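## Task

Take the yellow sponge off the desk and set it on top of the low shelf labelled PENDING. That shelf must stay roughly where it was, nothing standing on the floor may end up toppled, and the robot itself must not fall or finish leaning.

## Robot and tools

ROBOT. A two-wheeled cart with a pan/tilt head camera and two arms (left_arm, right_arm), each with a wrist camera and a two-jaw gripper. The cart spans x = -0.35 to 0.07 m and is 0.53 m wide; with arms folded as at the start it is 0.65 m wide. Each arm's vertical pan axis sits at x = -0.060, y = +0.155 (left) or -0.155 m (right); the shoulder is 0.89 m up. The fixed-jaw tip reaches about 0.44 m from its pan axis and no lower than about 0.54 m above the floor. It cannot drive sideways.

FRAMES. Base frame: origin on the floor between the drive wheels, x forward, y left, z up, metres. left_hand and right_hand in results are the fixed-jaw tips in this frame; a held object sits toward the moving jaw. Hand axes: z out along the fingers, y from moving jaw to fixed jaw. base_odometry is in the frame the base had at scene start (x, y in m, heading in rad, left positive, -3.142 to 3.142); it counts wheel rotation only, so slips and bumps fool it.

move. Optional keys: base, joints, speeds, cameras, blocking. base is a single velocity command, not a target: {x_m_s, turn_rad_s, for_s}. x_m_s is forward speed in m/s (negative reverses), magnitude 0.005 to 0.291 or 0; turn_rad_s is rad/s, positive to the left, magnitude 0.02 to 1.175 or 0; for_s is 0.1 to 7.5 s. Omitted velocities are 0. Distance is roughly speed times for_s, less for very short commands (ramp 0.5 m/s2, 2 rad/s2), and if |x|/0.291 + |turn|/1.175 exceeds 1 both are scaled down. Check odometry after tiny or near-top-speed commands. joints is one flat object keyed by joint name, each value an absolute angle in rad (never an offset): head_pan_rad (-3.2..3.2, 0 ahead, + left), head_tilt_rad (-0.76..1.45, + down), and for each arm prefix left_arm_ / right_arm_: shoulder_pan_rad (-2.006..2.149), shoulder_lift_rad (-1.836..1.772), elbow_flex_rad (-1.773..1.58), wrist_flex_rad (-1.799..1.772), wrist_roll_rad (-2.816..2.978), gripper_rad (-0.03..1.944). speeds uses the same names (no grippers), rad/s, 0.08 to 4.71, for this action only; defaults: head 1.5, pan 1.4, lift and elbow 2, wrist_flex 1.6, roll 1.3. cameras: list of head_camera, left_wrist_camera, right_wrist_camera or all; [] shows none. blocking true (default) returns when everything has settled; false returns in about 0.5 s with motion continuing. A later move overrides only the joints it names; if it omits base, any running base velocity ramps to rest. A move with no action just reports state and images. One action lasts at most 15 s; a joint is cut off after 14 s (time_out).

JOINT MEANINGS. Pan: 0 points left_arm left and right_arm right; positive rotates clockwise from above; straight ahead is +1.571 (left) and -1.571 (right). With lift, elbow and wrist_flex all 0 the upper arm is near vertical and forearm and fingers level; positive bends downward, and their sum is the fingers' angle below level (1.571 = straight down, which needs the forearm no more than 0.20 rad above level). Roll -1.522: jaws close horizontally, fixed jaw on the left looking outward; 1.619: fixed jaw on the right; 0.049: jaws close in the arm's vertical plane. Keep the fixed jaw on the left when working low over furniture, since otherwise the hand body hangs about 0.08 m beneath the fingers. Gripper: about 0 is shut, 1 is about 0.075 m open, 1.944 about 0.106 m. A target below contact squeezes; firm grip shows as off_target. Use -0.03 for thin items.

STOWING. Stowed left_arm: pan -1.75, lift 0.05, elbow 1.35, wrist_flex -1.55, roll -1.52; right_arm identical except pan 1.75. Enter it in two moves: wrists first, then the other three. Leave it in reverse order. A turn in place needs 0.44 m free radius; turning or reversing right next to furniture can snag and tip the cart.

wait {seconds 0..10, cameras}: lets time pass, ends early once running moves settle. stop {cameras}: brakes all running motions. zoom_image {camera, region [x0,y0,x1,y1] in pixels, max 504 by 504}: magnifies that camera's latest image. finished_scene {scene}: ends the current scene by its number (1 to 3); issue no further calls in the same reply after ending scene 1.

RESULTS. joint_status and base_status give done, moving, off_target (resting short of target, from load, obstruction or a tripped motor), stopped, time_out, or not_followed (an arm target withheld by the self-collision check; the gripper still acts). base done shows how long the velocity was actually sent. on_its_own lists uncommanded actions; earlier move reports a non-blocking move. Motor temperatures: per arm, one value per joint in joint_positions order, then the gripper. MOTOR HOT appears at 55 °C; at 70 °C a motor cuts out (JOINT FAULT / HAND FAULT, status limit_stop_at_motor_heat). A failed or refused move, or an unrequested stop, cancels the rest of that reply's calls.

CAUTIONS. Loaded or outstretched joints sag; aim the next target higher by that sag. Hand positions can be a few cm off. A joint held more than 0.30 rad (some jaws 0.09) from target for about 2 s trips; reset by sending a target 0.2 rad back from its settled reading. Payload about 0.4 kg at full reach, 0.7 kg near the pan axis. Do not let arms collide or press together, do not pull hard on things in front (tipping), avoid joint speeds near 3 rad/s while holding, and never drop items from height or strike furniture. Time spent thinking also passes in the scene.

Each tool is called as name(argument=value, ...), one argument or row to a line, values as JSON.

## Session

move(
  joints={"head_pan_rad": 0.0, "head_tilt_rad": 0.15},
  cameras=["all"],
)

move(
  joints={"head_pan_rad": -0.9},
  cameras=["head_camera"],
)

move(
  joints={"head_pan_rad": -1.8, "head_tilt_rad": -0.05},
  cameras=["head_camera"],
)

move(
  joints={"head_pan_rad": -2.7},
  cameras=["head_camera"],
)

move(
  joints={"head_pan_rad": 2.4},
  cameras=["head_camera"],
)

move(
  joints={"head_pan_rad": 1.4},
  cameras=["head_camera"],
)

Scene clock: 0.83 s.
Motor temperatures (°C): left_arm=[29 29 29 30 30 28] | right_arm=[29 28 27 27 29 29]
move: done
base_odometry: x=+0.000 y=+0.000 heading=+0.000
base_status: not commanded
joint_positions: head_pan_rad=+0.000 head_tilt_rad=+0.141 left_arm_shoulder_pan_rad=+0.002 left_arm_shoulder_lift_rad=-1.688 left_arm_elbow_flex_rad=+1.459 left_arm_wrist_flex_rad=+0.984 left_arm_wrist_roll_rad=-0.001 left_arm_gripper_rad=+0.000 right_arm_shoulder_pan_rad=+0.004 right_arm_shoulder_lift_rad=-1.732 right_arm_elbow_flex_rad=+1.485 right_arm_wrist_flex_rad=+1.015 right_arm_wrist_roll_rad=+0.000 right_arm_gripper_rad=+0.000
joint_status: all done
left_hand: x=-0.0597 y=+0.3120 z=+0.8286 quat_wxyz=(+0.397, -0.918, +0.023, +0.009)
right_hand: x=-0.0607 y=-0.3093 z=+0.8243 quat_wxyz=(+0.009, +0.024, +0.920, -0.391)
pictures: head_camera, left_wrist_camera, right_wrist_camera
Images, in order (width x height): head_camera 644x476, left_wrist_camera 644x476, right_wrist_camera 644x476.

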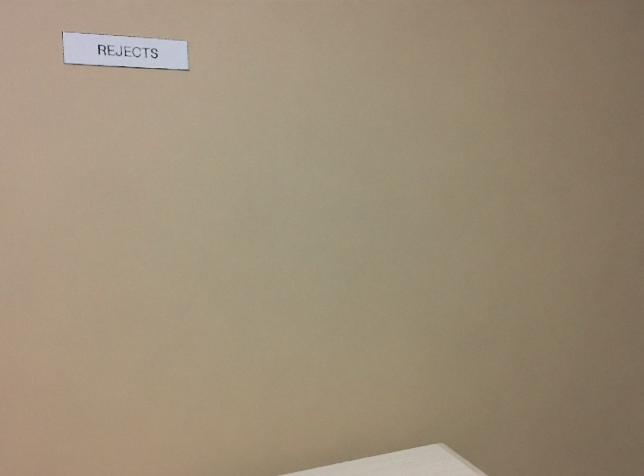

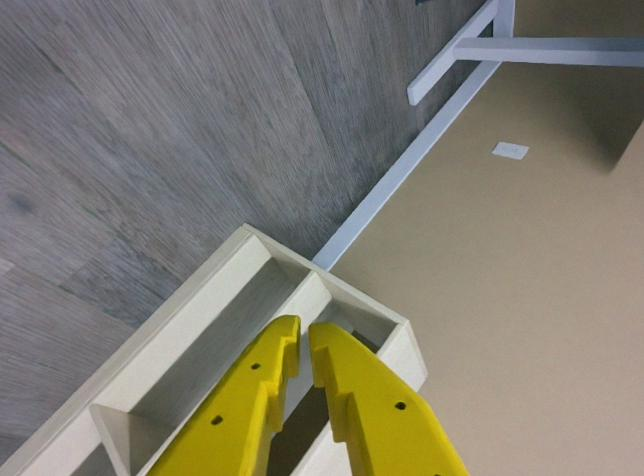

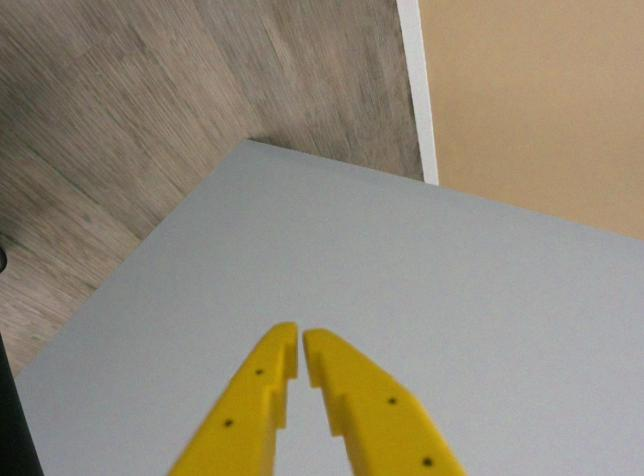

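Scene clock: 2.23 s.
move: done
base_odometry: x=+0.000 y=+0.000 heading=+0.000
base_status: not commanded
joint_positions: head_pan_rad=-0.891 head_tilt_rad=+0.141 left_arm_shoulder_pan_rad=+0.002 left_arm_shoulder_lift_rad=-1.688 left_arm_elbow_flex_rad=+1.459 left_arm_wrist_flex_rad=+0.984 left_arm_wrist_roll_rad=-0.001 left_arm_gripper_rad=+0.000 right_arm_shoulder_pan_rad=+0.004 right_arm_shoulder_lift_rad=-1.732 right_arm_elbow_flex_rad=+1.485 right_arm_wrist_flex_rad=+1.015 right_arm_wrist_roll_rad=+0.000 right_arm_gripper_rad=+0.000
joint_status: all done
left_hand: x=-0.0597 y=+0.3120 z=+0.8286 quat_wxyz=(+0.397, -0.918, +0.023, +0.009)
right_hand: x=-0.0607 y=-0.3093 z=+0.8243 quat_wxyz=(+0.009, +0.024, +0.920, -0.391)
Images, in order (width x height): head_camera 644x476.

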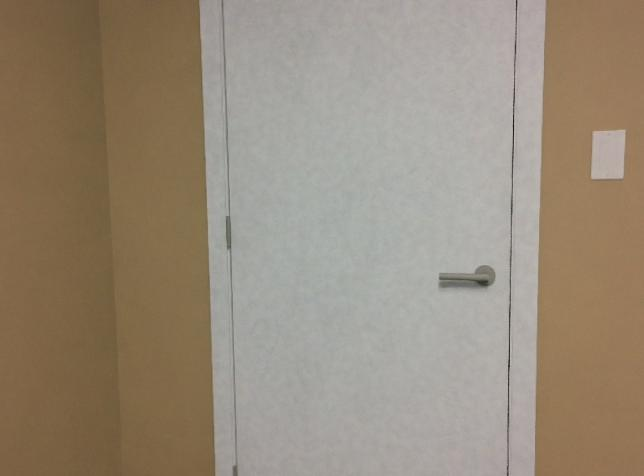

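Scene clock: 3.63 s.
move: done
base_odometry: x=+0.000 y=+0.000 heading=+0.000
base_status: not commanded
joint_positions: head_pan_rad=-1.790 head_tilt_rad=-0.039 left_arm_shoulder_pan_rad=+0.002 left_arm_shoulder_lift_rad=-1.688 left_arm_elbow_flex_rad=+1.459 left_arm_wrist_flex_rad=+0.984 left_arm_wrist_roll_rad=-0.001 left_arm_gripper_rad=+0.000 right_arm_shoulder_pan_rad=+0.004 right_arm_shoulder_lift_rad=-1.732 right_arm_elbow_flex_rad=+1.485 right_arm_wrist_flex_rad=+1.015 right_arm_wrist_roll_rad=+0.000 right_arm_gripper_rad=+0.000
joint_status: all done
left_hand: x=-0.0597 y=+0.3120 z=+0.8286 quat_wxyz=(+0.397, -0.918, +0.023, +0.009)
right_hand: x=-0.0607 y=-0.3093 z=+0.8243 quat_wxyz=(+0.009, +0.024, +0.920, -0.391)
Images, in order (width x height): head_camera 644x476.

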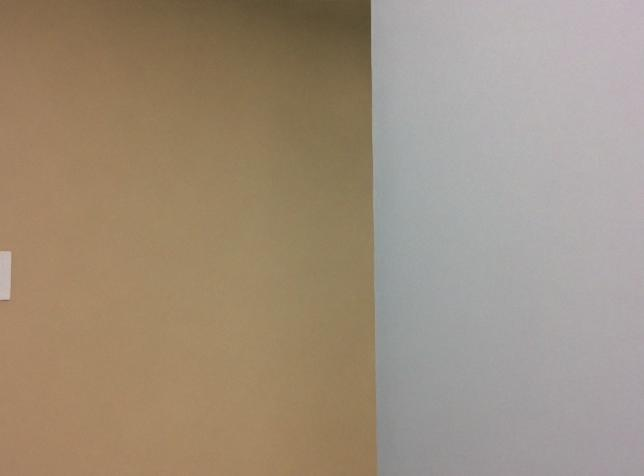

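Scene clock: 5.03 s.
move: done
base_odometry: x=+0.000 y=+0.000 heading=+0.000
base_status: not commanded
joint_positions: head_pan_rad=-2.691 head_tilt_rad=-0.039 left_arm_shoulder_pan_rad=+0.002 left_arm_shoulder_lift_rad=-1.688 left_arm_elbow_flex_rad=+1.459 left_arm_wrist_flex_rad=+0.984 left_arm_wrist_roll_rad=-0.001 left_arm_gripper_rad=+0.000 right_arm_shoulder_pan_rad=+0.004 right_arm_shoulder_lift_rad=-1.732 right_arm_elbow_flex_rad=+1.485 right_arm_wrist_flex_rad=+1.015 right_arm_wrist_roll_rad=+0.000 right_arm_gripper_rad=+0.000
joint_status: all done
left_hand: x=-0.0597 y=+0.3120 z=+0.8286 quat_wxyz=(+0.397, -0.918, +0.023, +0.009)
right_hand: x=-0.0607 y=-0.3093 z=+0.8243 quat_wxyz=(+0.009, +0.024, +0.920, -0.391)
Images, in order (width x height): head_camera 644x476.

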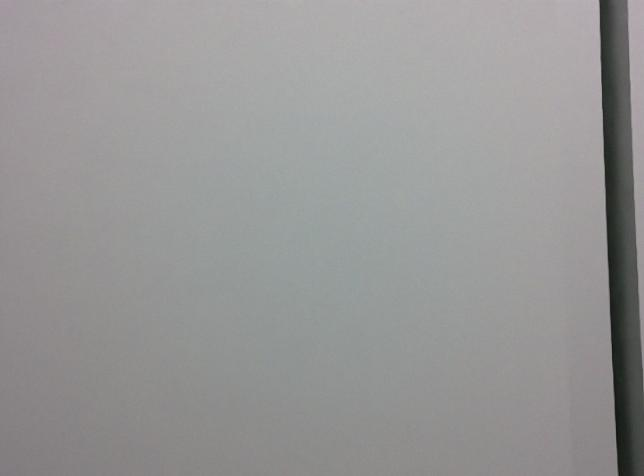

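Scene clock: 9.23 s.
move: done
base_odometry: x=+0.000 y=+0.000 heading=+0.000
base_status: not commanded
joint_positions: head_pan_rad=+2.390 head_tilt_rad=-0.039 left_arm_shoulder_pan_rad=+0.002 left_arm_shoulder_lift_rad=-1.688 left_arm_elbow_flex_rad=+1.459 left_arm_wrist_flex_rad=+0.984 left_arm_wrist_roll_rad=-0.001 left_arm_gripper_rad=+0.000 right_arm_shoulder_pan_rad=+0.004 right_arm_shoulder_lift_rad=-1.732 right_arm_elbow_flex_rad=+1.485 right_arm_wrist_flex_rad=+1.015 right_arm_wrist_roll_rad=+0.000 right_arm_gripper_rad=+0.000
joint_status: all done
left_hand: x=-0.0597 y=+0.3120 z=+0.8286 quat_wxyz=(+0.397, -0.918, +0.023, +0.009)
right_hand: x=-0.0607 y=-0.3093 z=+0.8243 quat_wxyz=(+0.009, +0.024, +0.920, -0.391)
Images, in order (width x height): head_camera 644x476.

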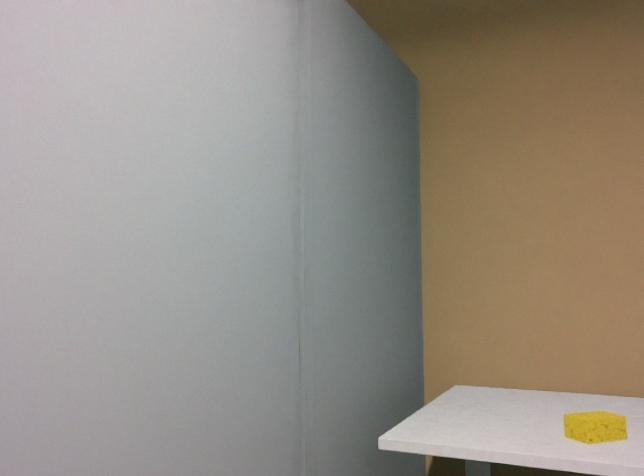

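Scene clock: 10.70 s.
move: done
base_odometry: x=+0.000 y=+0.000 heading=+0.000
base_status: not commanded
joint_positions: head_pan_rad=+1.410 head_tilt_rad=-0.039 left_arm_shoulder_pan_rad=+0.002 left_arm_shoulder_lift_rad=-1.688 left_arm_elbow_flex_rad=+1.459 left_arm_wrist_flex_rad=+0.984 left_arm_wrist_roll_rad=-0.001 left_arm_gripper_rad=+0.000 right_arm_shoulder_pan_rad=+0.004 right_arm_shoulder_lift_rad=-1.732 right_arm_elbow_flex_rad=+1.485 right_arm_wrist_flex_rad=+1.015 right_arm_wrist_roll_rad=+0.000 right_arm_gripper_rad=+0.000
joint_status: all done
left_hand: x=-0.0597 y=+0.3120 z=+0.8286 quat_wxyz=(+0.397, -0.918, +0.023, +0.009)
right_hand: x=-0.0607 y=-0.3093 z=+0.8243 quat_wxyz=(+0.009, +0.024, +0.920, -0.391)
Images, in order (width x height): head_camera 644x476.

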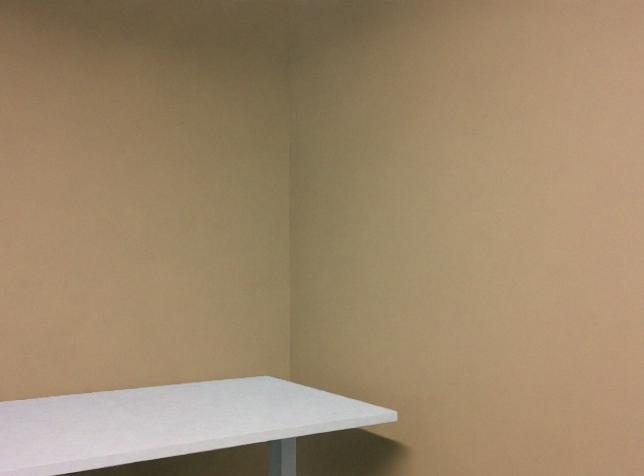

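move(
  joints={"head_pan_rad": 0.5, "head_tilt_rad": 0.8},
  cameras=["head_camera"],
)

move(
  joints={"head_pan_rad": 1.9, "head_tilt_rad": 0.5},
  cameras=["head_camera"],
)

move(
  joints={"head_pan_rad": -1.5, "head_tilt_rad": 0.6},
  cameras=["head_camera"],
)

Scene clock: 64.10 s.
move: done
base_odometry: x=+0.000 y=+0.000 heading=+0.000
base_status: not commanded
joint_positions: head_pan_rad=+0.509 head_tilt_rad=+0.794 left_arm_shoulder_pan_rad=+0.002 left_arm_shoulder_lift_rad=-1.688 left_arm_elbow_flex_rad=+1.459 left_arm_wrist_flex_rad=+0.984 left_arm_wrist_roll_rad=-0.001 left_arm_gripper_rad=+0.000 right_arm_shoulder_pan_rad=+0.004 right_arm_shoulder_lift_rad=-1.732 right_arm_elbow_flex_rad=+1.485 right_arm_wrist_flex_rad=+1.015 right_arm_wrist_roll_rad=+0.000 right_arm_gripper_rad=+0.000
joint_status: all done
left_hand: x=-0.0597 y=+0.3120 z=+0.8286 quat_wxyz=(+0.397, -0.918, +0.023, +0.009)
right_hand: x=-0.0607 y=-0.3093 z=+0.8243 quat_wxyz=(+0.009, +0.024, +0.920, -0.391)
Images, in order (width x height): head_camera 644x476.

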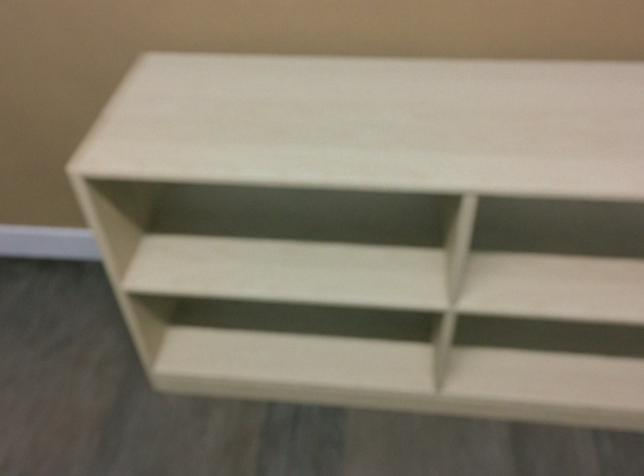

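Scene clock: 65.83 s.
move: done
base_odometry: x=+0.000 y=+0.000 heading=+0.000
base_status: not commanded
joint_positions: head_pan_rad=+1.890 head_tilt_rad=+0.513 left_arm_shoulder_pan_rad=+0.002 left_arm_shoulder_lift_rad=-1.688 left_arm_elbow_flex_rad=+1.459 left_arm_wrist_flex_rad=+0.984 left_arm_wrist_roll_rad=-0.001 left_arm_gripper_rad=+0.000 right_arm_shoulder_pan_rad=+0.004 right_arm_shoulder_lift_rad=-1.732 right_arm_elbow_flex_rad=+1.485 right_arm_wrist_flex_rad=+1.015 right_arm_wrist_roll_rad=+0.000 right_arm_gripper_rad=+0.000
joint_status: all done
left_hand: x=-0.0597 y=+0.3120 z=+0.8286 quat_wxyz=(+0.397, -0.918, +0.023, +0.009)
right_hand: x=-0.0607 y=-0.3093 z=+0.8243 quat_wxyz=(+0.009, +0.024, +0.920, -0.391)
Images, in order (width x height): head_camera 644x476.

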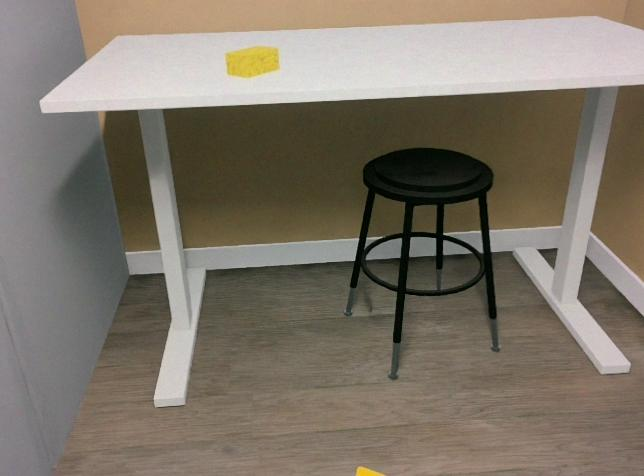

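Scene clock: 68.90 s.
move: done
base_odometry: x=+0.000 y=+0.000 heading=+0.000
base_status: not commanded
joint_positions: head_pan_rad=-1.491 head_tilt_rad=+0.593 left_arm_shoulder_pan_rad=+0.002 left_arm_shoulder_lift_rad=-1.688 left_arm_elbow_flex_rad=+1.459 left_arm_wrist_flex_rad=+0.984 left_arm_wrist_roll_rad=-0.001 left_arm_gripper_rad=+0.000 right_arm_shoulder_pan_rad=+0.004 right_arm_shoulder_lift_rad=-1.732 right_arm_elbow_flex_rad=+1.485 right_arm_wrist_flex_rad=+1.015 right_arm_wrist_roll_rad=+0.000 right_arm_gripper_rad=+0.000
joint_status: all done
left_hand: x=-0.0597 y=+0.3120 z=+0.8286 quat_wxyz=(+0.397, -0.918, +0.023, +0.009)
right_hand: x=-0.0607 y=-0.3093 z=+0.8243 quat_wxyz=(+0.009, +0.024, +0.920, -0.391)
Images, in order (width x height): head_camera 644x476.

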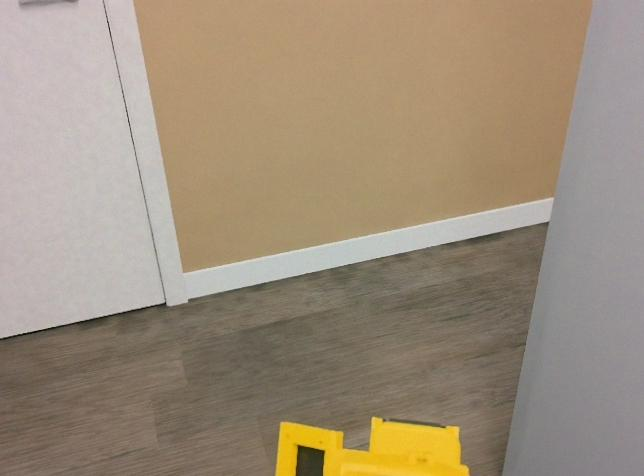

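move(
  base={"turn_rad_s": 0.8, "for_s": 2.68},
  joints={"head_pan_rad": -0.2, "head_tilt_rad": 0.5},
)

move(
  base={"x_m_s": 0.25, "for_s": 2.7},
)

move(
  base={"turn_rad_s": -0.3, "for_s": 0.72},
  joints={"head_pan_rad": -0.1, "head_tilt_rad": 0.6},
  cameras=["head_camera"],
)

Scene clock: 115.40 s.
move: done
base_odometry: x=-0.001 y=+0.000 heading=+2.133
base_status: done (sent for 2.67 of 2.67 s)
joint_positions: head_pan_rad=-0.210 head_tilt_rad=+0.513 left_arm_shoulder_pan_rad=-0.004 left_arm_shoulder_lift_rad=-1.688 left_arm_elbow_flex_rad=+1.459 left_arm_wrist_flex_rad=+0.984 left_arm_wrist_roll_rad=-0.001 left_arm_gripper_rad=+0.000 right_arm_shoulder_pan_rad=+0.000 right_arm_shoulder_lift_rad=-1.732 right_arm_elbow_flex_rad=+1.485 right_arm_wrist_flex_rad=+1.015 right_arm_wrist_roll_rad=+0.000 right_arm_gripper_rad=+0.000
joint_status: all done
left_hand: x=-0.0607 y=+0.3120 z=+0.8286 quat_wxyz=(+0.397, -0.918, +0.021, +0.011)
right_hand: x=-0.0599 y=-0.3093 z=+0.8243 quat_wxyz=(+0.010, +0.022, +0.920, -0.391)
pictures: none

Scene clock: 119.27 s.
move: done
base_odometry: x=-0.361 y=+0.572 heading=+2.130
base_status: done (sent for 2.7 of 2.7 s)
joint_positions: head_pan_rad=-0.210 head_tilt_rad=+0.512 left_arm_shoulder_pan_rad=-0.003 left_arm_shoulder_lift_rad=-1.688 left_arm_elbow_flex_rad=+1.459 left_arm_wrist_flex_rad=+0.984 left_arm_wrist_roll_rad=-0.001 left_arm_gripper_rad=+0.000 right_arm_shoulder_pan_rad=+0.003 right_arm_shoulder_lift_rad=-1.732 right_arm_elbow_flex_rad=+1.485 right_arm_wrist_flex_rad=+1.015 right_arm_wrist_roll_rad=+0.000 right_arm_gripper_rad=+0.000
joint_status: not commanded
left_hand: x=-0.0604 y=+0.3120 z=+0.8286 quat_wxyz=(+0.397, -0.918, +0.021, +0.010)
right_hand: x=-0.0604 y=-0.3093 z=+0.8243 quat_wxyz=(+0.009, +0.024, +0.920, -0.391)
pictures: none

Scene clock: 120.60 s.
move: done
base_odometry: x=-0.361 y=+0.572 heading=+1.912
base_status: done (sent for 0.73 of 0.73 s)
joint_positions: head_pan_rad=-0.110 head_tilt_rad=+0.593 left_arm_shoulder_pan_rad=-0.001 left_arm_shoulder_lift_rad=-1.688 left_arm_elbow_flex_rad=+1.459 left_arm_wrist_flex_rad=+0.984 left_arm_wrist_roll_rad=-0.001 left_arm_gripper_rad=+0.000 right_arm_shoulder_pan_rad=+0.003 right_arm_shoulder_lift_rad=-1.732 right_arm_elbow_flex_rad=+1.485 right_arm_wrist_flex_rad=+1.015 right_arm_wrist_roll_rad=+0.000 right_arm_gripper_rad=+0.000
joint_status: all done
left_hand: x=-0.0602 y=+0.3120 z=+0.8286 quat_wxyz=(+0.397, -0.918, +0.022, +0.010)
right_hand: x=-0.0604 y=-0.3093 z=+0.8243 quat_wxyz=(+0.009, +0.024, +0.920, -0.391)
Images, in order (width x height): head_camera 644x476.

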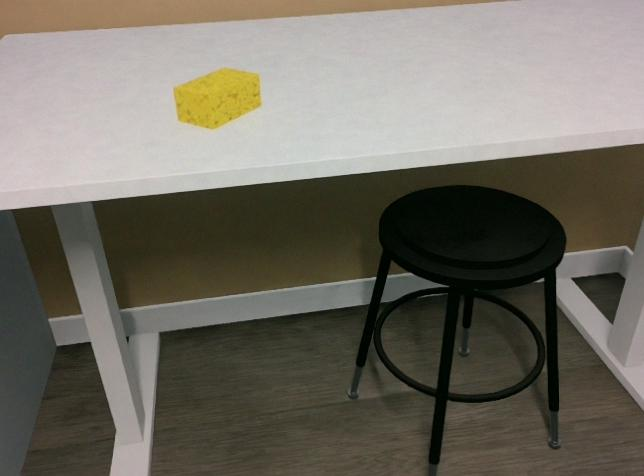

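move(
  base={"turn_rad_s": 0.4, "for_s": 0.6},
  joints={"right_arm_shoulder_pan_rad": -1.6, "right_arm_shoulder_lift_rad": 0.3, "right_arm_elbow_flex_rad": -1.3, "right_arm_wrist_flex_rad": 1.6, "right_arm_wrist_roll_rad": -2.3, "right_arm_gripper_rad": 1.9},
)

move(
  base={"x_m_s": 0.2, "for_s": 2.3},
)

move(
  base={"turn_rad_s": -0.3, "for_s": 0.63},
  joints={"head_pan_rad": -0.1, "head_tilt_rad": 0.7},
  cameras=["head_camera", "right_wrist_camera"],
)

Scene clock: 153.63 s.
move: done
base_odometry: x=-0.361 y=+0.571 heading=+2.152
base_status: done (sent for 0.6 of 0.6 s)
joint_positions: head_pan_rad=-0.110 head_tilt_rad=+0.593 left_arm_shoulder_pan_rad=+0.003 left_arm_shoulder_lift_rad=-1.688 left_arm_elbow_flex_rad=+1.459 left_arm_wrist_flex_rad=+0.984 left_arm_wrist_roll_rad=-0.001 left_arm_gripper_rad=+0.000 right_arm_shoulder_pan_rad=-1.590 right_arm_shoulder_lift_rad=+0.308 right_arm_elbow_flex_rad=-1.267 right_arm_wrist_flex_rad=+1.598 right_arm_wrist_roll_rad=-2.293 right_arm_gripper_rad=+1.891
joint_status: all done
left_hand: x=-0.0595 y=+0.3120 z=+0.8286 quat_wxyz=(+0.397, -0.918, +0.024, +0.009)
right_hand: x=+0.2363 y=-0.1438 z=+1.0147 quat_wxyz=(+0.415, +0.328, +0.831, +0.173)
pictures: none

Scene clock: 156.93 s.
move: done
base_odometry: x=-0.614 y=+0.956 heading=+2.153
base_status: done (sent for 2.3 of 2.3 s)
joint_positions: head_pan_rad=-0.110 head_tilt_rad=+0.593 left_arm_shoulder_pan_rad=-0.004 left_arm_shoulder_lift_rad=-1.688 left_arm_elbow_flex_rad=+1.459 left_arm_wrist_flex_rad=+0.984 left_arm_wrist_roll_rad=-0.001 left_arm_gripper_rad=+0.000 right_arm_shoulder_pan_rad=-1.591 right_arm_shoulder_lift_rad=+0.308 right_arm_elbow_flex_rad=-1.268 right_arm_wrist_flex_rad=+1.598 right_arm_wrist_roll_rad=-2.293 right_arm_gripper_rad=+1.891
joint_status: not commanded
left_hand: x=-0.0607 y=+0.3120 z=+0.8286 quat_wxyz=(+0.397, -0.918, +0.021, +0.011)
right_hand: x=+0.2362 y=-0.1433 z=+1.0150 quat_wxyz=(+0.415, +0.327, +0.831, +0.173)
pictures: none

Scene clock: 158.17 s.
move: done
base_odometry: x=-0.614 y=+0.956 heading=+1.962
base_status: done (sent for 0.63 of 0.63 s)
joint_positions: head_pan_rad=-0.110 head_tilt_rad=+0.693 left_arm_shoulder_pan_rad=+0.000 left_arm_shoulder_lift_rad=-1.688 left_arm_elbow_flex_rad=+1.459 left_arm_wrist_flex_rad=+0.984 left_arm_wrist_roll_rad=-0.001 left_arm_gripper_rad=+0.000 right_arm_shoulder_pan_rad=-1.593 right_arm_shoulder_lift_rad=+0.308 right_arm_elbow_flex_rad=-1.268 right_arm_wrist_flex_rad=+1.598 right_arm_wrist_roll_rad=-2.293 right_arm_gripper_rad=+1.891
joint_status: all done
left_hand: x=-0.0600 y=+0.3120 z=+0.8286 quat_wxyz=(+0.397, -0.918, +0.023, +0.010)
right_hand: x=+0.2362 y=-0.1428 z=+1.0150 quat_wxyz=(+0.415, +0.327, +0.831, +0.174)
Images, in order (width x height): head_camera 644x476, right_wrist_camera 644x476.

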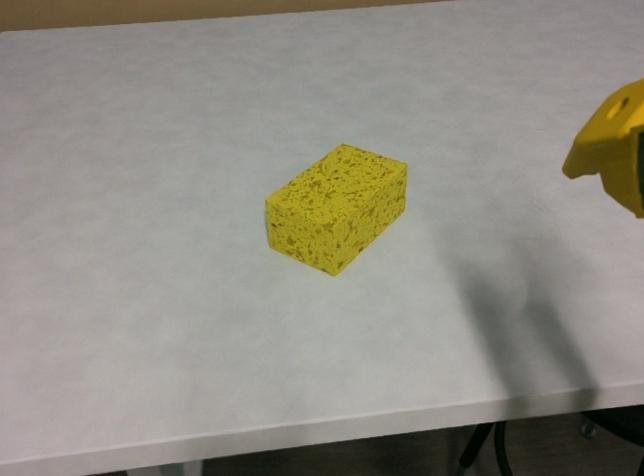

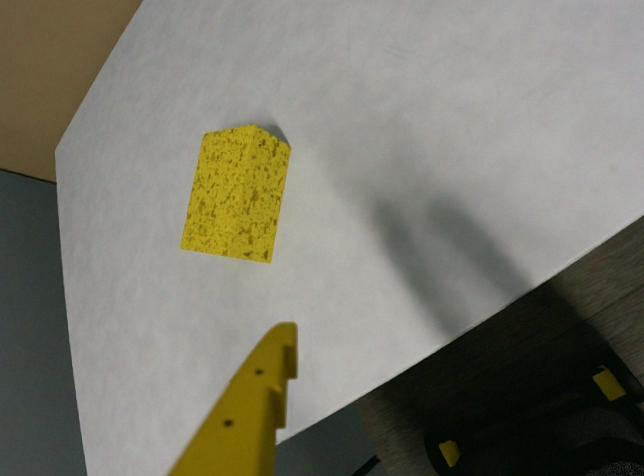

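move(
  joints={"right_arm_shoulder_pan_rad": 0, "right_arm_wrist_roll_rad": 0, "left_arm_shoulder_pan_rad": 1.6, "right_arm_gripper_rad": 0.0},
)

move(
  joints={"right_arm_shoulder_lift_rad": -1.72, "right_arm_elbow_flex_rad": 1.47, "right_arm_wrist_flex_rad": 1.02, "left_arm_shoulder_lift_rad": -0.6, "left_arm_elbow_flex_rad": 0.0, "left_arm_wrist_flex_rad": 0.3, "left_arm_gripper_rad": 1.9, "left_arm_wrist_roll_rad": -1.522},
)

move(
  joints={"left_arm_shoulder_lift_rad": -0.1, "left_arm_elbow_flex_rad": 0.17, "left_arm_wrist_flex_rad": 0.2, "left_arm_shoulder_pan_rad": 2.04},
  base={"x_m_s": 0.1, "for_s": 1.7},
  cameras=["head_camera", "left_wrist_camera"],
)

Scene clock: 198.80 s.
move: done
base_odometry: x=-0.614 y=+0.956 heading=+1.962
base_status: not commanded
joint_positions: head_pan_rad=-0.110 head_tilt_rad=+0.693 left_arm_shoulder_pan_rad=+1.594 left_arm_shoulder_lift_rad=-1.688 left_arm_elbow_flex_rad=+1.459 left_arm_wrist_flex_rad=+0.984 left_arm_wrist_roll_rad=-0.001 left_arm_gripper_rad=+0.000 right_arm_shoulder_pan_rad=-0.011 right_arm_shoulder_lift_rad=+0.308 right_arm_elbow_flex_rad=-1.268 right_arm_wrist_flex_rad=+1.598 right_arm_wrist_roll_rad=-0.008 right_arm_gripper_rad=+0.008
joint_status: all done
left_hand: x=+0.0970 y=+0.1513 z=+0.8286 quat_wxyz=(+0.284, -0.625, +0.672, -0.277)
right_hand: x=-0.0567 y=-0.4435 z=+1.0044 quat_wxyz=(+0.015, +0.020, +0.893, -0.450)
pictures: none

Scene clock: 201.07 s.
move: done
base_odometry: x=-0.614 y=+0.956 heading=+1.962
base_status: not commanded
joint_positions: head_pan_rad=-0.110 head_tilt_rad=+0.693 left_arm_shoulder_pan_rad=+1.592 left_arm_shoulder_lift_rad=-0.602 left_arm_elbow_flex_rad=+0.034 left_arm_wrist_flex_rad=+0.315 left_arm_wrist_roll_rad=-1.518 left_arm_gripper_rad=+1.891 right_arm_shoulder_pan_rad=-0.010 right_arm_shoulder_lift_rad=-1.708 right_arm_elbow_flex_rad=+1.474 right_arm_wrist_flex_rad=+1.032 right_arm_wrist_roll_rad=-0.008 right_arm_gripper_rad=+0.008
joint_status: all done
left_hand: x=+0.1962 y=+0.1572 z=+1.1195 quat_wxyz=(+0.791, +0.005, +0.612, -0.010)
right_hand: x=-0.0585 y=-0.3064 z=+0.8221 quat_wxyz=(+0.012, +0.022, +0.926, -0.376)
pictures: none

Scene clock: 203.63 s.
move: done
base_odometry: x=-0.679 y=+1.114 heading=+1.961
base_status: done (sent for 1.7 of 1.7 s)
joint_positions: head_pan_rad=-0.110 head_tilt_rad=+0.693 left_arm_shoulder_pan_rad=+2.037 left_arm_shoulder_lift_rad=-0.095 left_arm_elbow_flex_rad=+0.175 left_arm_wrist_flex_rad=+0.214 left_arm_wrist_roll_rad=-1.527 left_arm_gripper_rad=+1.891 right_arm_shoulder_pan_rad=-0.004 right_arm_shoulder_lift_rad=-1.708 right_arm_elbow_flex_rad=+1.474 right_arm_wrist_flex_rad=+1.032 right_arm_wrist_roll_rad=-0.008 right_arm_gripper_rad=+0.008
joint_status: all done
left_hand: x=+0.2437 y=+0.0107 z=+0.9562 quat_wxyz=(+0.580, +0.188, +0.781, -0.136)
right_hand: x=-0.0594 y=-0.3064 z=+0.8221 quat_wxyz=(+0.011, +0.024, +0.926, -0.376)
Images, in order (width x height): head_camera 644x476, left_wrist_camera 644x476.

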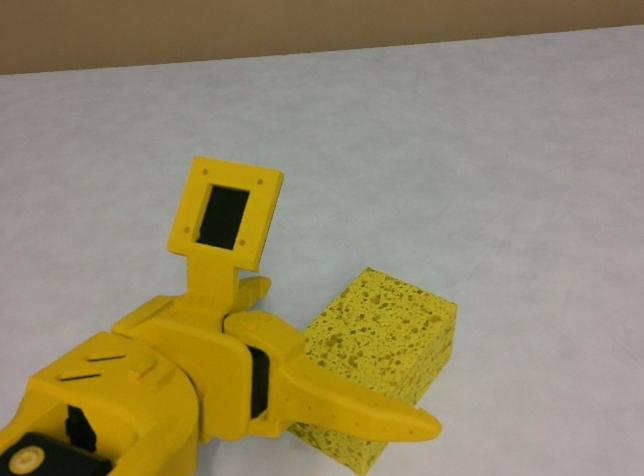

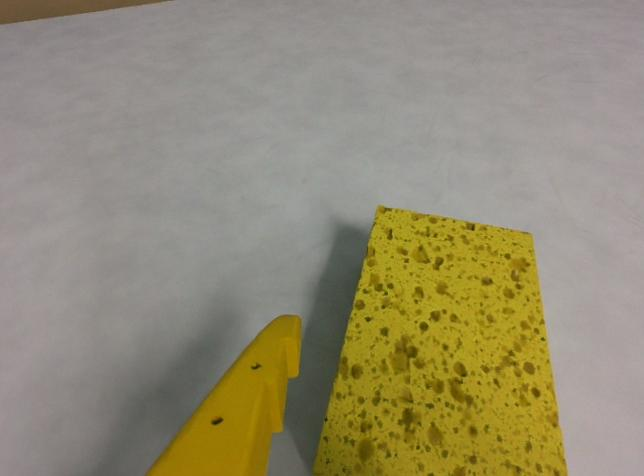

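move(
  joints={"left_arm_shoulder_lift_rad":0.33,"left_arm_elbow_flex_rad":0.15,"left_arm_wrist_flex_rad":-0.17},
  speeds={"left_arm_shoulder_lift_rad":0.4,"left_arm_elbow_flex_rad":0.4,"left_arm_wrist_flex_rad":0.4},
  cameras=["left_wrist_camera","head_camera"],
)

Scene clock: 234.23 s.
move: done
base_odometry: x=-0.679 y=+1.114 heading=+1.961
base_status: not commanded
joint_positions: head_pan_rad=-0.110 head_tilt_rad=+0.693 left_arm_shoulder_pan_rad=+2.037 left_arm_shoulder_lift_rad=+0.338 left_arm_elbow_flex_rad=+0.175 left_arm_wrist_flex_rad=-0.155 left_arm_wrist_roll_rad=-1.527 left_arm_gripper_rad=+1.891 right_arm_shoulder_pan_rad=-0.004 right_arm_shoulder_lift_rad=-1.708 right_arm_elbow_flex_rad=+1.474 right_arm_wrist_flex_rad=+1.032 right_arm_wrist_roll_rad=-0.008 right_arm_gripper_rad=+0.008
joint_status: all done
left_hand: x=+0.2690 y=-0.0020 z=+0.8726 quat_wxyz=(+0.554, +0.192, +0.799, -0.130)
right_hand: x=-0.0594 y=-0.3064 z=+0.8221 quat_wxyz=(+0.011, +0.024, +0.926, -0.376)
pictures: head_camera, left_wrist_camera
Images, in order (width x height): head_camera 644x476, left_wrist_camera 644x476.

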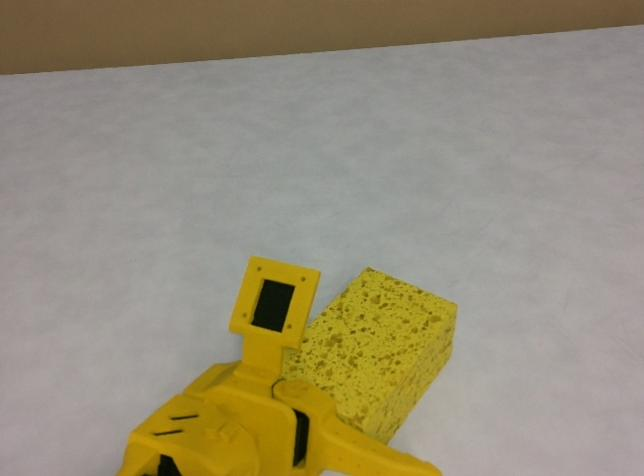

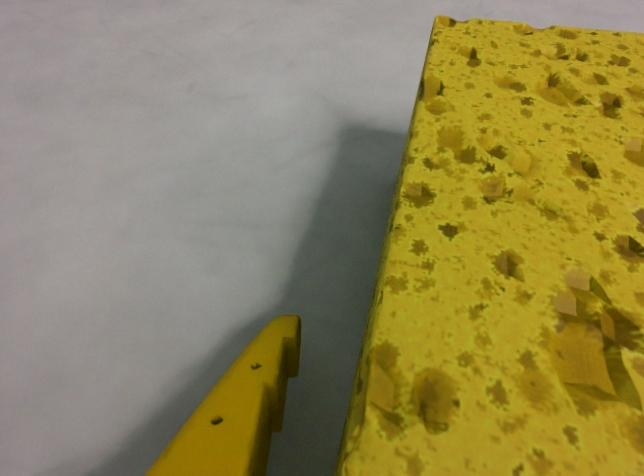

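move(
  joints={"left_arm_shoulder_lift_rad":0.45,"left_arm_elbow_flex_rad":0.12,"left_arm_wrist_flex_rad":-0.24},
  speeds={"left_arm_shoulder_lift_rad":0.4,"left_arm_elbow_flex_rad":0.4,"left_arm_wrist_flex_rad":0.4},
  cameras=["left_wrist_camera","head_camera"],
)

move(
  joints={"left_arm_gripper_rad":0.35},
  cameras=["left_wrist_camera","head_camera"],
)

Scene clock: 242.60 s.
move: done
base_odometry: x=-0.679 y=+1.114 heading=+1.961
base_status: not commanded
joint_positions: head_pan_rad=-0.110 head_tilt_rad=+0.693 left_arm_shoulder_pan_rad=+2.037 left_arm_shoulder_lift_rad=+0.444 left_arm_elbow_flex_rad=+0.129 left_arm_wrist_flex_rad=-0.239 left_arm_wrist_roll_rad=-1.527 left_arm_gripper_rad=+1.891 right_arm_shoulder_pan_rad=-0.004 right_arm_shoulder_lift_rad=-1.708 right_arm_elbow_flex_rad=+1.474 right_arm_wrist_flex_rad=+1.032 right_arm_wrist_roll_rad=-0.008 right_arm_gripper_rad=+0.008
joint_status: all done
left_hand: x=+0.2755 y=-0.0053 z=+0.8620 quat_wxyz=(+0.564, +0.190, +0.792, -0.133)
right_hand: x=-0.0594 y=-0.3064 z=+0.8221 quat_wxyz=(+0.011, +0.024, +0.926, -0.376)
pictures: head_camera, left_wrist_camera
Images, in order (width x height): head_camera 644x476, left_wrist_camera 644x476.

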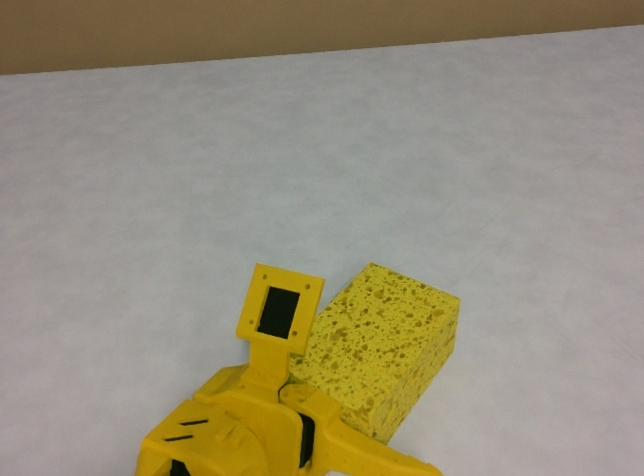

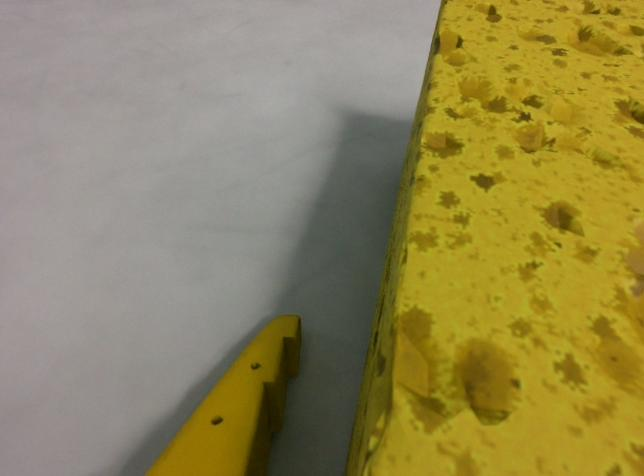

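Scene clock: 243.90 s.
move: off_target
base_odometry: x=-0.679 y=+1.114 heading=+1.961
base_status: not commanded
joint_positions: head_pan_rad=-0.110 head_tilt_rad=+0.693 left_arm_shoulder_pan_rad=+2.043 left_arm_shoulder_lift_rad=+0.444 left_arm_elbow_flex_rad=+0.128 left_arm_wrist_flex_rad=-0.239 left_arm_wrist_roll_rad=-1.527 left_arm_gripper_rad=+0.856 right_arm_shoulder_pan_rad=-0.004 right_arm_shoulder_lift_rad=-1.708 right_arm_elbow_flex_rad=+1.474 right_arm_wrist_flex_rad=+1.032 right_arm_wrist_roll_rad=-0.008 right_arm_gripper_rad=+0.008
joint_status: left_arm_gripper_rad off_target (ended at +0.856, target +0.350)
left_hand: x=+0.2747 y=-0.0074 z=+0.8624 quat_wxyz=(+0.564, +0.193, +0.791, -0.134)
right_hand: x=-0.0594 y=-0.3064 z=+0.8221 quat_wxyz=(+0.011, +0.024, +0.926, -0.376)
pictures: head_camera, left_wrist_camera
Images, in order (width x height): head_camera 644x476, left_wrist_camera 644x476.

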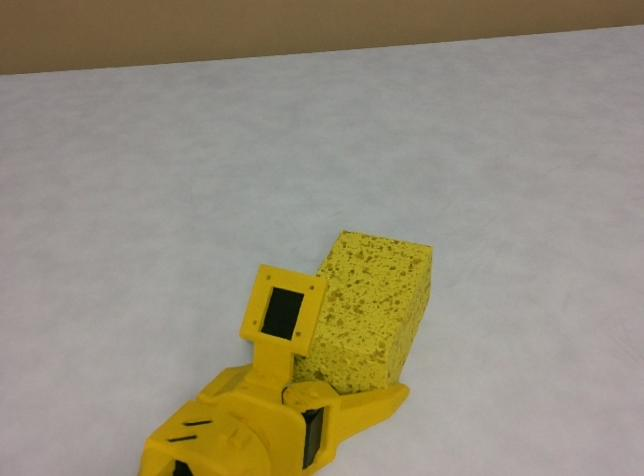

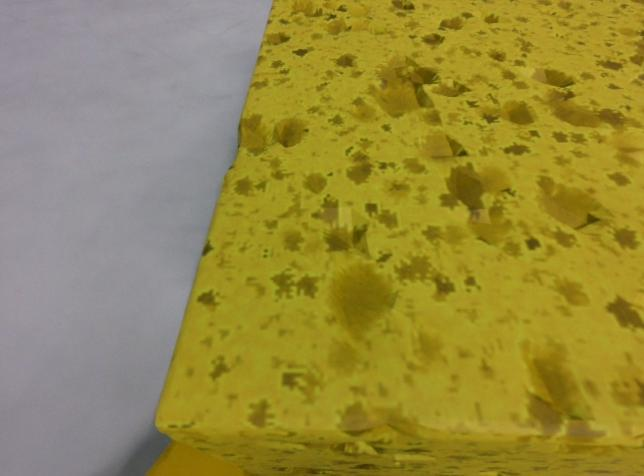

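move(
  joints={"left_arm_gripper_rad":0.7,"left_arm_shoulder_lift_rad":-0.05,"left_arm_elbow_flex_rad":-0.1,"left_arm_wrist_flex_rad":0.48},
  speeds={"left_arm_shoulder_lift_rad":0.5,"left_arm_elbow_flex_rad":0.4,"left_arm_wrist_flex_rad":0.6},
  cameras=["left_wrist_camera","head_camera"],
)

Scene clock: 253.43 s.
move: off_target
base_odometry: x=-0.679 y=+1.114 heading=+1.961
base_status: not commanded
joint_positions: head_pan_rad=-0.110 head_tilt_rad=+0.693 left_arm_shoulder_pan_rad=+2.042 left_arm_shoulder_lift_rad=+0.007 left_arm_elbow_flex_rad=-0.058 left_arm_wrist_flex_rad=+0.479 left_arm_wrist_roll_rad=-1.527 left_arm_gripper_rad=+0.887 right_arm_shoulder_pan_rad=-0.004 right_arm_shoulder_lift_rad=-1.708 right_arm_elbow_flex_rad=+1.474 right_arm_wrist_flex_rad=+1.032 right_arm_wrist_roll_rad=-0.008 right_arm_gripper_rad=+0.008
joint_status: left_arm_gripper_rad off_target (ended at +0.886, target +0.700); the others done
left_hand: x=+0.2461 y=+0.0078 z=+0.9517 quat_wxyz=(+0.526, +0.198, +0.817, -0.125)
right_hand: x=-0.0594 y=-0.3064 z=+0.8221 quat_wxyz=(+0.011, +0.024, +0.926, -0.376)
pictures: head_camera, left_wrist_camera
Images, in order (width x height): head_camera 644x476, left_wrist_camera 644x476.

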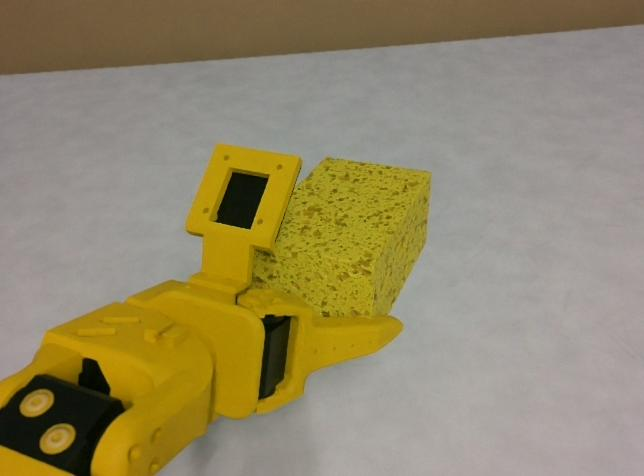

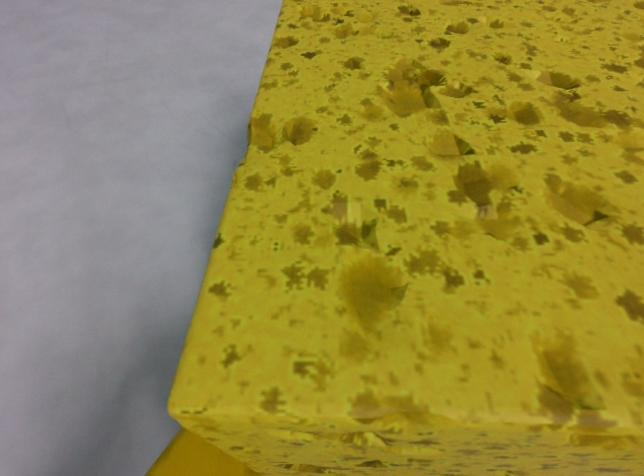

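move(
  joints={"left_arm_shoulder_lift_rad":-0.05,"left_arm_elbow_flex_rad":-0.6,"left_arm_wrist_flex_rad":0.9,"head_pan_rad":2.7,"head_tilt_rad":0.35},
  speeds={"left_arm_shoulder_lift_rad":0.7,"left_arm_elbow_flex_rad":0.6,"left_arm_wrist_flex_rad":0.6},
  cameras=["head_camera"],
)

move(
  base={"x_m_s":-0.2,"for_s":5},
  cameras=["head_camera","left_wrist_camera"],
)

move(
  joints={"head_pan_rad":2.0},
  cameras=["head_camera"],
)

move(
  joints={"head_pan_rad":-3.1},
  cameras=["head_camera"],
)

Scene clock: 276.63 s.
move: done
base_odometry: x=-0.679 y=+1.114 heading=+1.961
base_status: not commanded
joint_positions: head_pan_rad=+2.689 head_tilt_rad=+0.362 left_arm_shoulder_pan_rad=+2.042 left_arm_shoulder_lift_rad=+0.001 left_arm_elbow_flex_rad=-0.561 left_arm_wrist_flex_rad=+0.898 left_arm_wrist_roll_rad=-1.527 left_arm_gripper_rad=+0.887 right_arm_shoulder_pan_rad=-0.004 right_arm_shoulder_lift_rad=-1.708 right_arm_elbow_flex_rad=+1.474 right_arm_wrist_flex_rad=+1.032 right_arm_wrist_roll_rad=-0.008 right_arm_gripper_rad=+0.008
joint_status: all done
left_hand: x=+0.2299 y=+0.0160 z=+1.0293 quat_wxyz=(+0.563, +0.192, +0.793, -0.134)
right_hand: x=-0.0594 y=-0.3064 z=+0.8221 quat_wxyz=(+0.011, +0.024, +0.926, -0.376)
Images, in order (width x height): head_camera 644x476.

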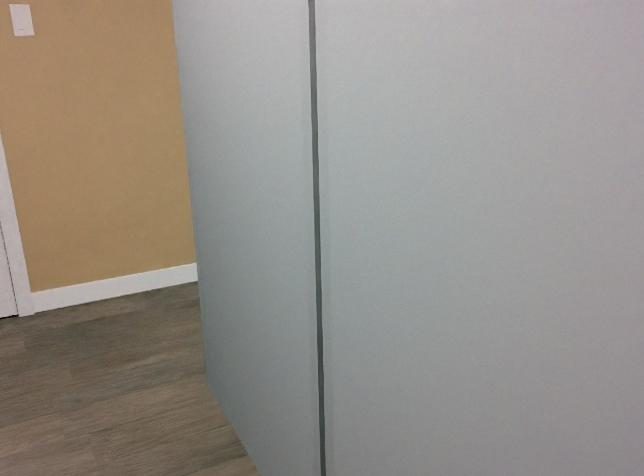

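Scene clock: 282.80 s.
move: done
base_odometry: x=-0.294 y=+0.190 heading=+1.966
base_status: done (sent for 5 of 5 s)
joint_positions: head_pan_rad=+2.689 head_tilt_rad=+0.362 left_arm_shoulder_pan_rad=+2.040 left_arm_shoulder_lift_rad=+0.001 left_arm_elbow_flex_rad=-0.561 left_arm_wrist_flex_rad=+0.898 left_arm_wrist_roll_rad=-1.527 left_arm_gripper_rad=+0.887 right_arm_shoulder_pan_rad=-0.007 right_arm_shoulder_lift_rad=-1.708 right_arm_elbow_flex_rad=+1.474 right_arm_wrist_flex_rad=+1.032 right_arm_wrist_roll_rad=-0.008 right_arm_gripper_rad=+0.008
joint_status: not commanded
left_hand: x=+0.2301 y=+0.0165 z=+1.0293 quat_wxyz=(+0.563, +0.192, +0.793, -0.133)
right_hand: x=-0.0590 y=-0.3064 z=+0.8221 quat_wxyz=(+0.012, +0.023, +0.926, -0.376)
Images, in order (width x height): head_camera 644x476, left_wrist_camera 644x476.

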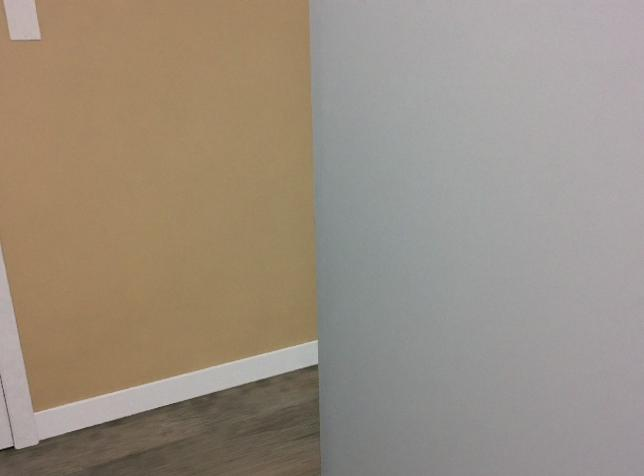

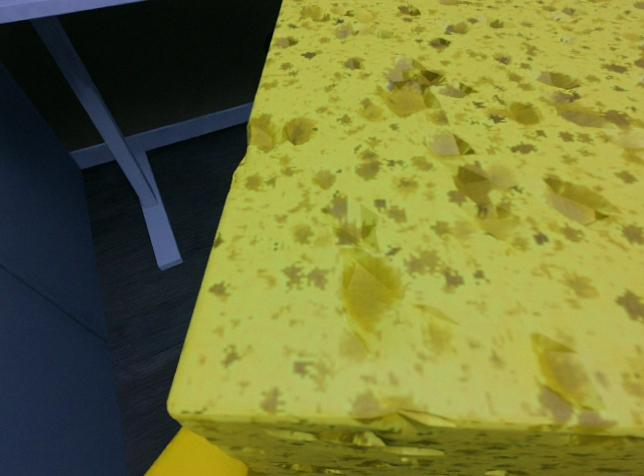

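Scene clock: 284.07 s.
move: done
base_odometry: x=-0.294 y=+0.190 heading=+1.966
base_status: not commanded
joint_positions: head_pan_rad=+2.009 head_tilt_rad=+0.362 left_arm_shoulder_pan_rad=+2.040 left_arm_shoulder_lift_rad=+0.001 left_arm_elbow_flex_rad=-0.561 left_arm_wrist_flex_rad=+0.898 left_arm_wrist_roll_rad=-1.527 left_arm_gripper_rad=+0.887 right_arm_shoulder_pan_rad=-0.007 right_arm_shoulder_lift_rad=-1.708 right_arm_elbow_flex_rad=+1.474 right_arm_wrist_flex_rad=+1.032 right_arm_wrist_roll_rad=-0.008 right_arm_gripper_rad=+0.008
joint_status: all done
left_hand: x=+0.2301 y=+0.0165 z=+1.0293 quat_wxyz=(+0.563, +0.192, +0.793, -0.133)
right_hand: x=-0.0590 y=-0.3064 z=+0.8221 quat_wxyz=(+0.012, +0.023, +0.926, -0.376)
Images, in order (width x height): head_camera 644x476.

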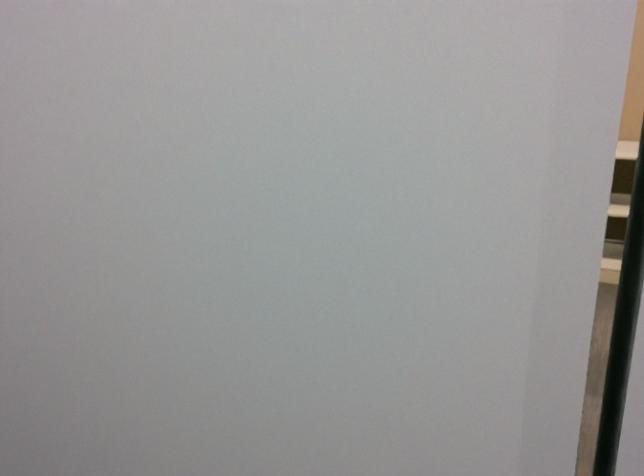

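Scene clock: 288.27 s.
move: done
base_odometry: x=-0.294 y=+0.190 heading=+1.966
base_status: not commanded
joint_positions: head_pan_rad=-3.091 head_tilt_rad=+0.362 left_arm_shoulder_pan_rad=+2.040 left_arm_shoulder_lift_rad=+0.001 left_arm_elbow_flex_rad=-0.561 left_arm_wrist_flex_rad=+0.898 left_arm_wrist_roll_rad=-1.527 left_arm_gripper_rad=+0.887 right_arm_shoulder_pan_rad=-0.007 right_arm_shoulder_lift_rad=-1.708 right_arm_elbow_flex_rad=+1.474 right_arm_wrist_flex_rad=+1.032 right_arm_wrist_roll_rad=-0.008 right_arm_gripper_rad=+0.008
joint_status: all done
left_hand: x=+0.2301 y=+0.0165 z=+1.0293 quat_wxyz=(+0.563, +0.192, +0.793, -0.133)
right_hand: x=-0.0590 y=-0.3064 z=+0.8221 quat_wxyz=(+0.012, +0.023, +0.926, -0.376)
Images, in order (width x height): head_camera 644x476.

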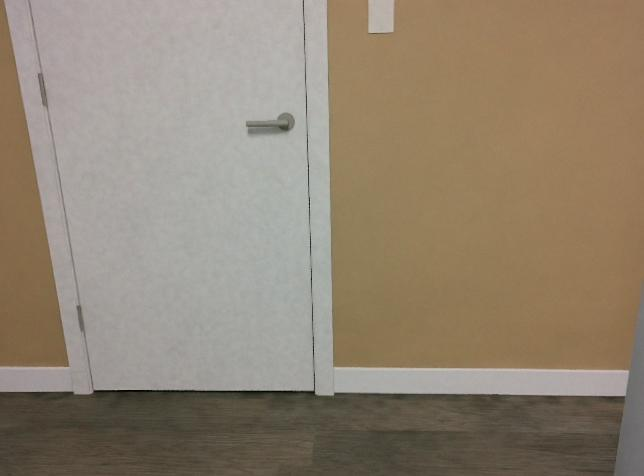

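move(
  base={"x_m_s":-0.2,"for_s":5.6},
  joints={"head_pan_rad":-2.7,"head_tilt_rad":0.7},
  cameras=["head_camera"],
)

move(
  joints={"head_pan_rad":1.8},
  cameras=["head_camera"],
)

Scene clock: 311.73 s.
move: done
base_odometry: x=+0.135 y=-0.845 heading=+1.964
base_status: done (sent for 5.6 of 5.6 s)
joint_positions: head_pan_rad=-2.711 head_tilt_rad=+0.693 left_arm_shoulder_pan_rad=+2.039 left_arm_shoulder_lift_rad=+0.001 left_arm_elbow_flex_rad=-0.561 left_arm_wrist_flex_rad=+0.898 left_arm_wrist_roll_rad=-1.527 left_arm_gripper_rad=+0.887 right_arm_shoulder_pan_rad=-0.008 right_arm_shoulder_lift_rad=-1.708 right_arm_elbow_flex_rad=+1.474 right_arm_wrist_flex_rad=+1.032 right_arm_wrist_roll_rad=-0.008 right_arm_gripper_rad=+0.008
joint_status: all done
left_hand: x=+0.2303 y=+0.0169 z=+1.0293 quat_wxyz=(+0.563, +0.191, +0.793, -0.133)
right_hand: x=-0.0587 y=-0.3064 z=+0.8221 quat_wxyz=(+0.012, +0.022, +0.926, -0.376)
Images, in order (width x height): head_camera 644x476.

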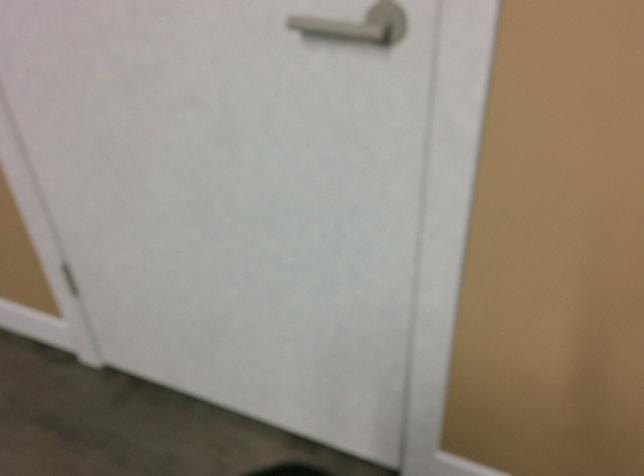

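Scene clock: 315.53 s.
move: done
base_odometry: x=+0.135 y=-0.845 heading=+1.964
base_status: not commanded
joint_positions: head_pan_rad=+1.789 head_tilt_rad=+0.693 left_arm_shoulder_pan_rad=+2.039 left_arm_shoulder_lift_rad=+0.001 left_arm_elbow_flex_rad=-0.561 left_arm_wrist_flex_rad=+0.898 left_arm_wrist_roll_rad=-1.527 left_arm_gripper_rad=+0.887 right_arm_shoulder_pan_rad=-0.008 right_arm_shoulder_lift_rad=-1.708 right_arm_elbow_flex_rad=+1.474 right_arm_wrist_flex_rad=+1.032 right_arm_wrist_roll_rad=-0.008 right_arm_gripper_rad=+0.008
joint_status: all done
left_hand: x=+0.2303 y=+0.0169 z=+1.0293 quat_wxyz=(+0.563, +0.191, +0.793, -0.133)
right_hand: x=-0.0587 y=-0.3064 z=+0.8221 quat_wxyz=(+0.012, +0.022, +0.926, -0.376)
Images, in order (width x height): head_camera 644x476.

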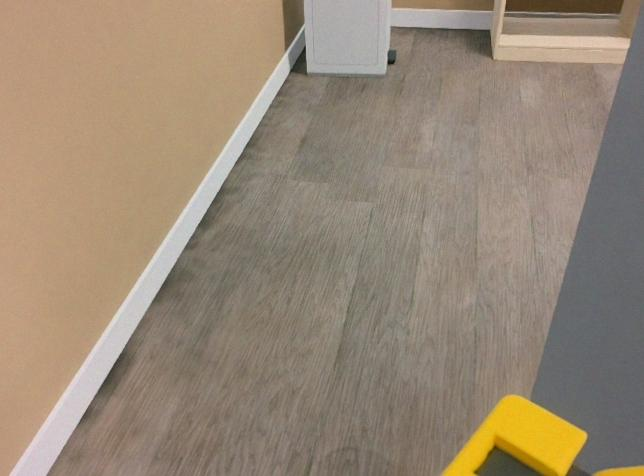

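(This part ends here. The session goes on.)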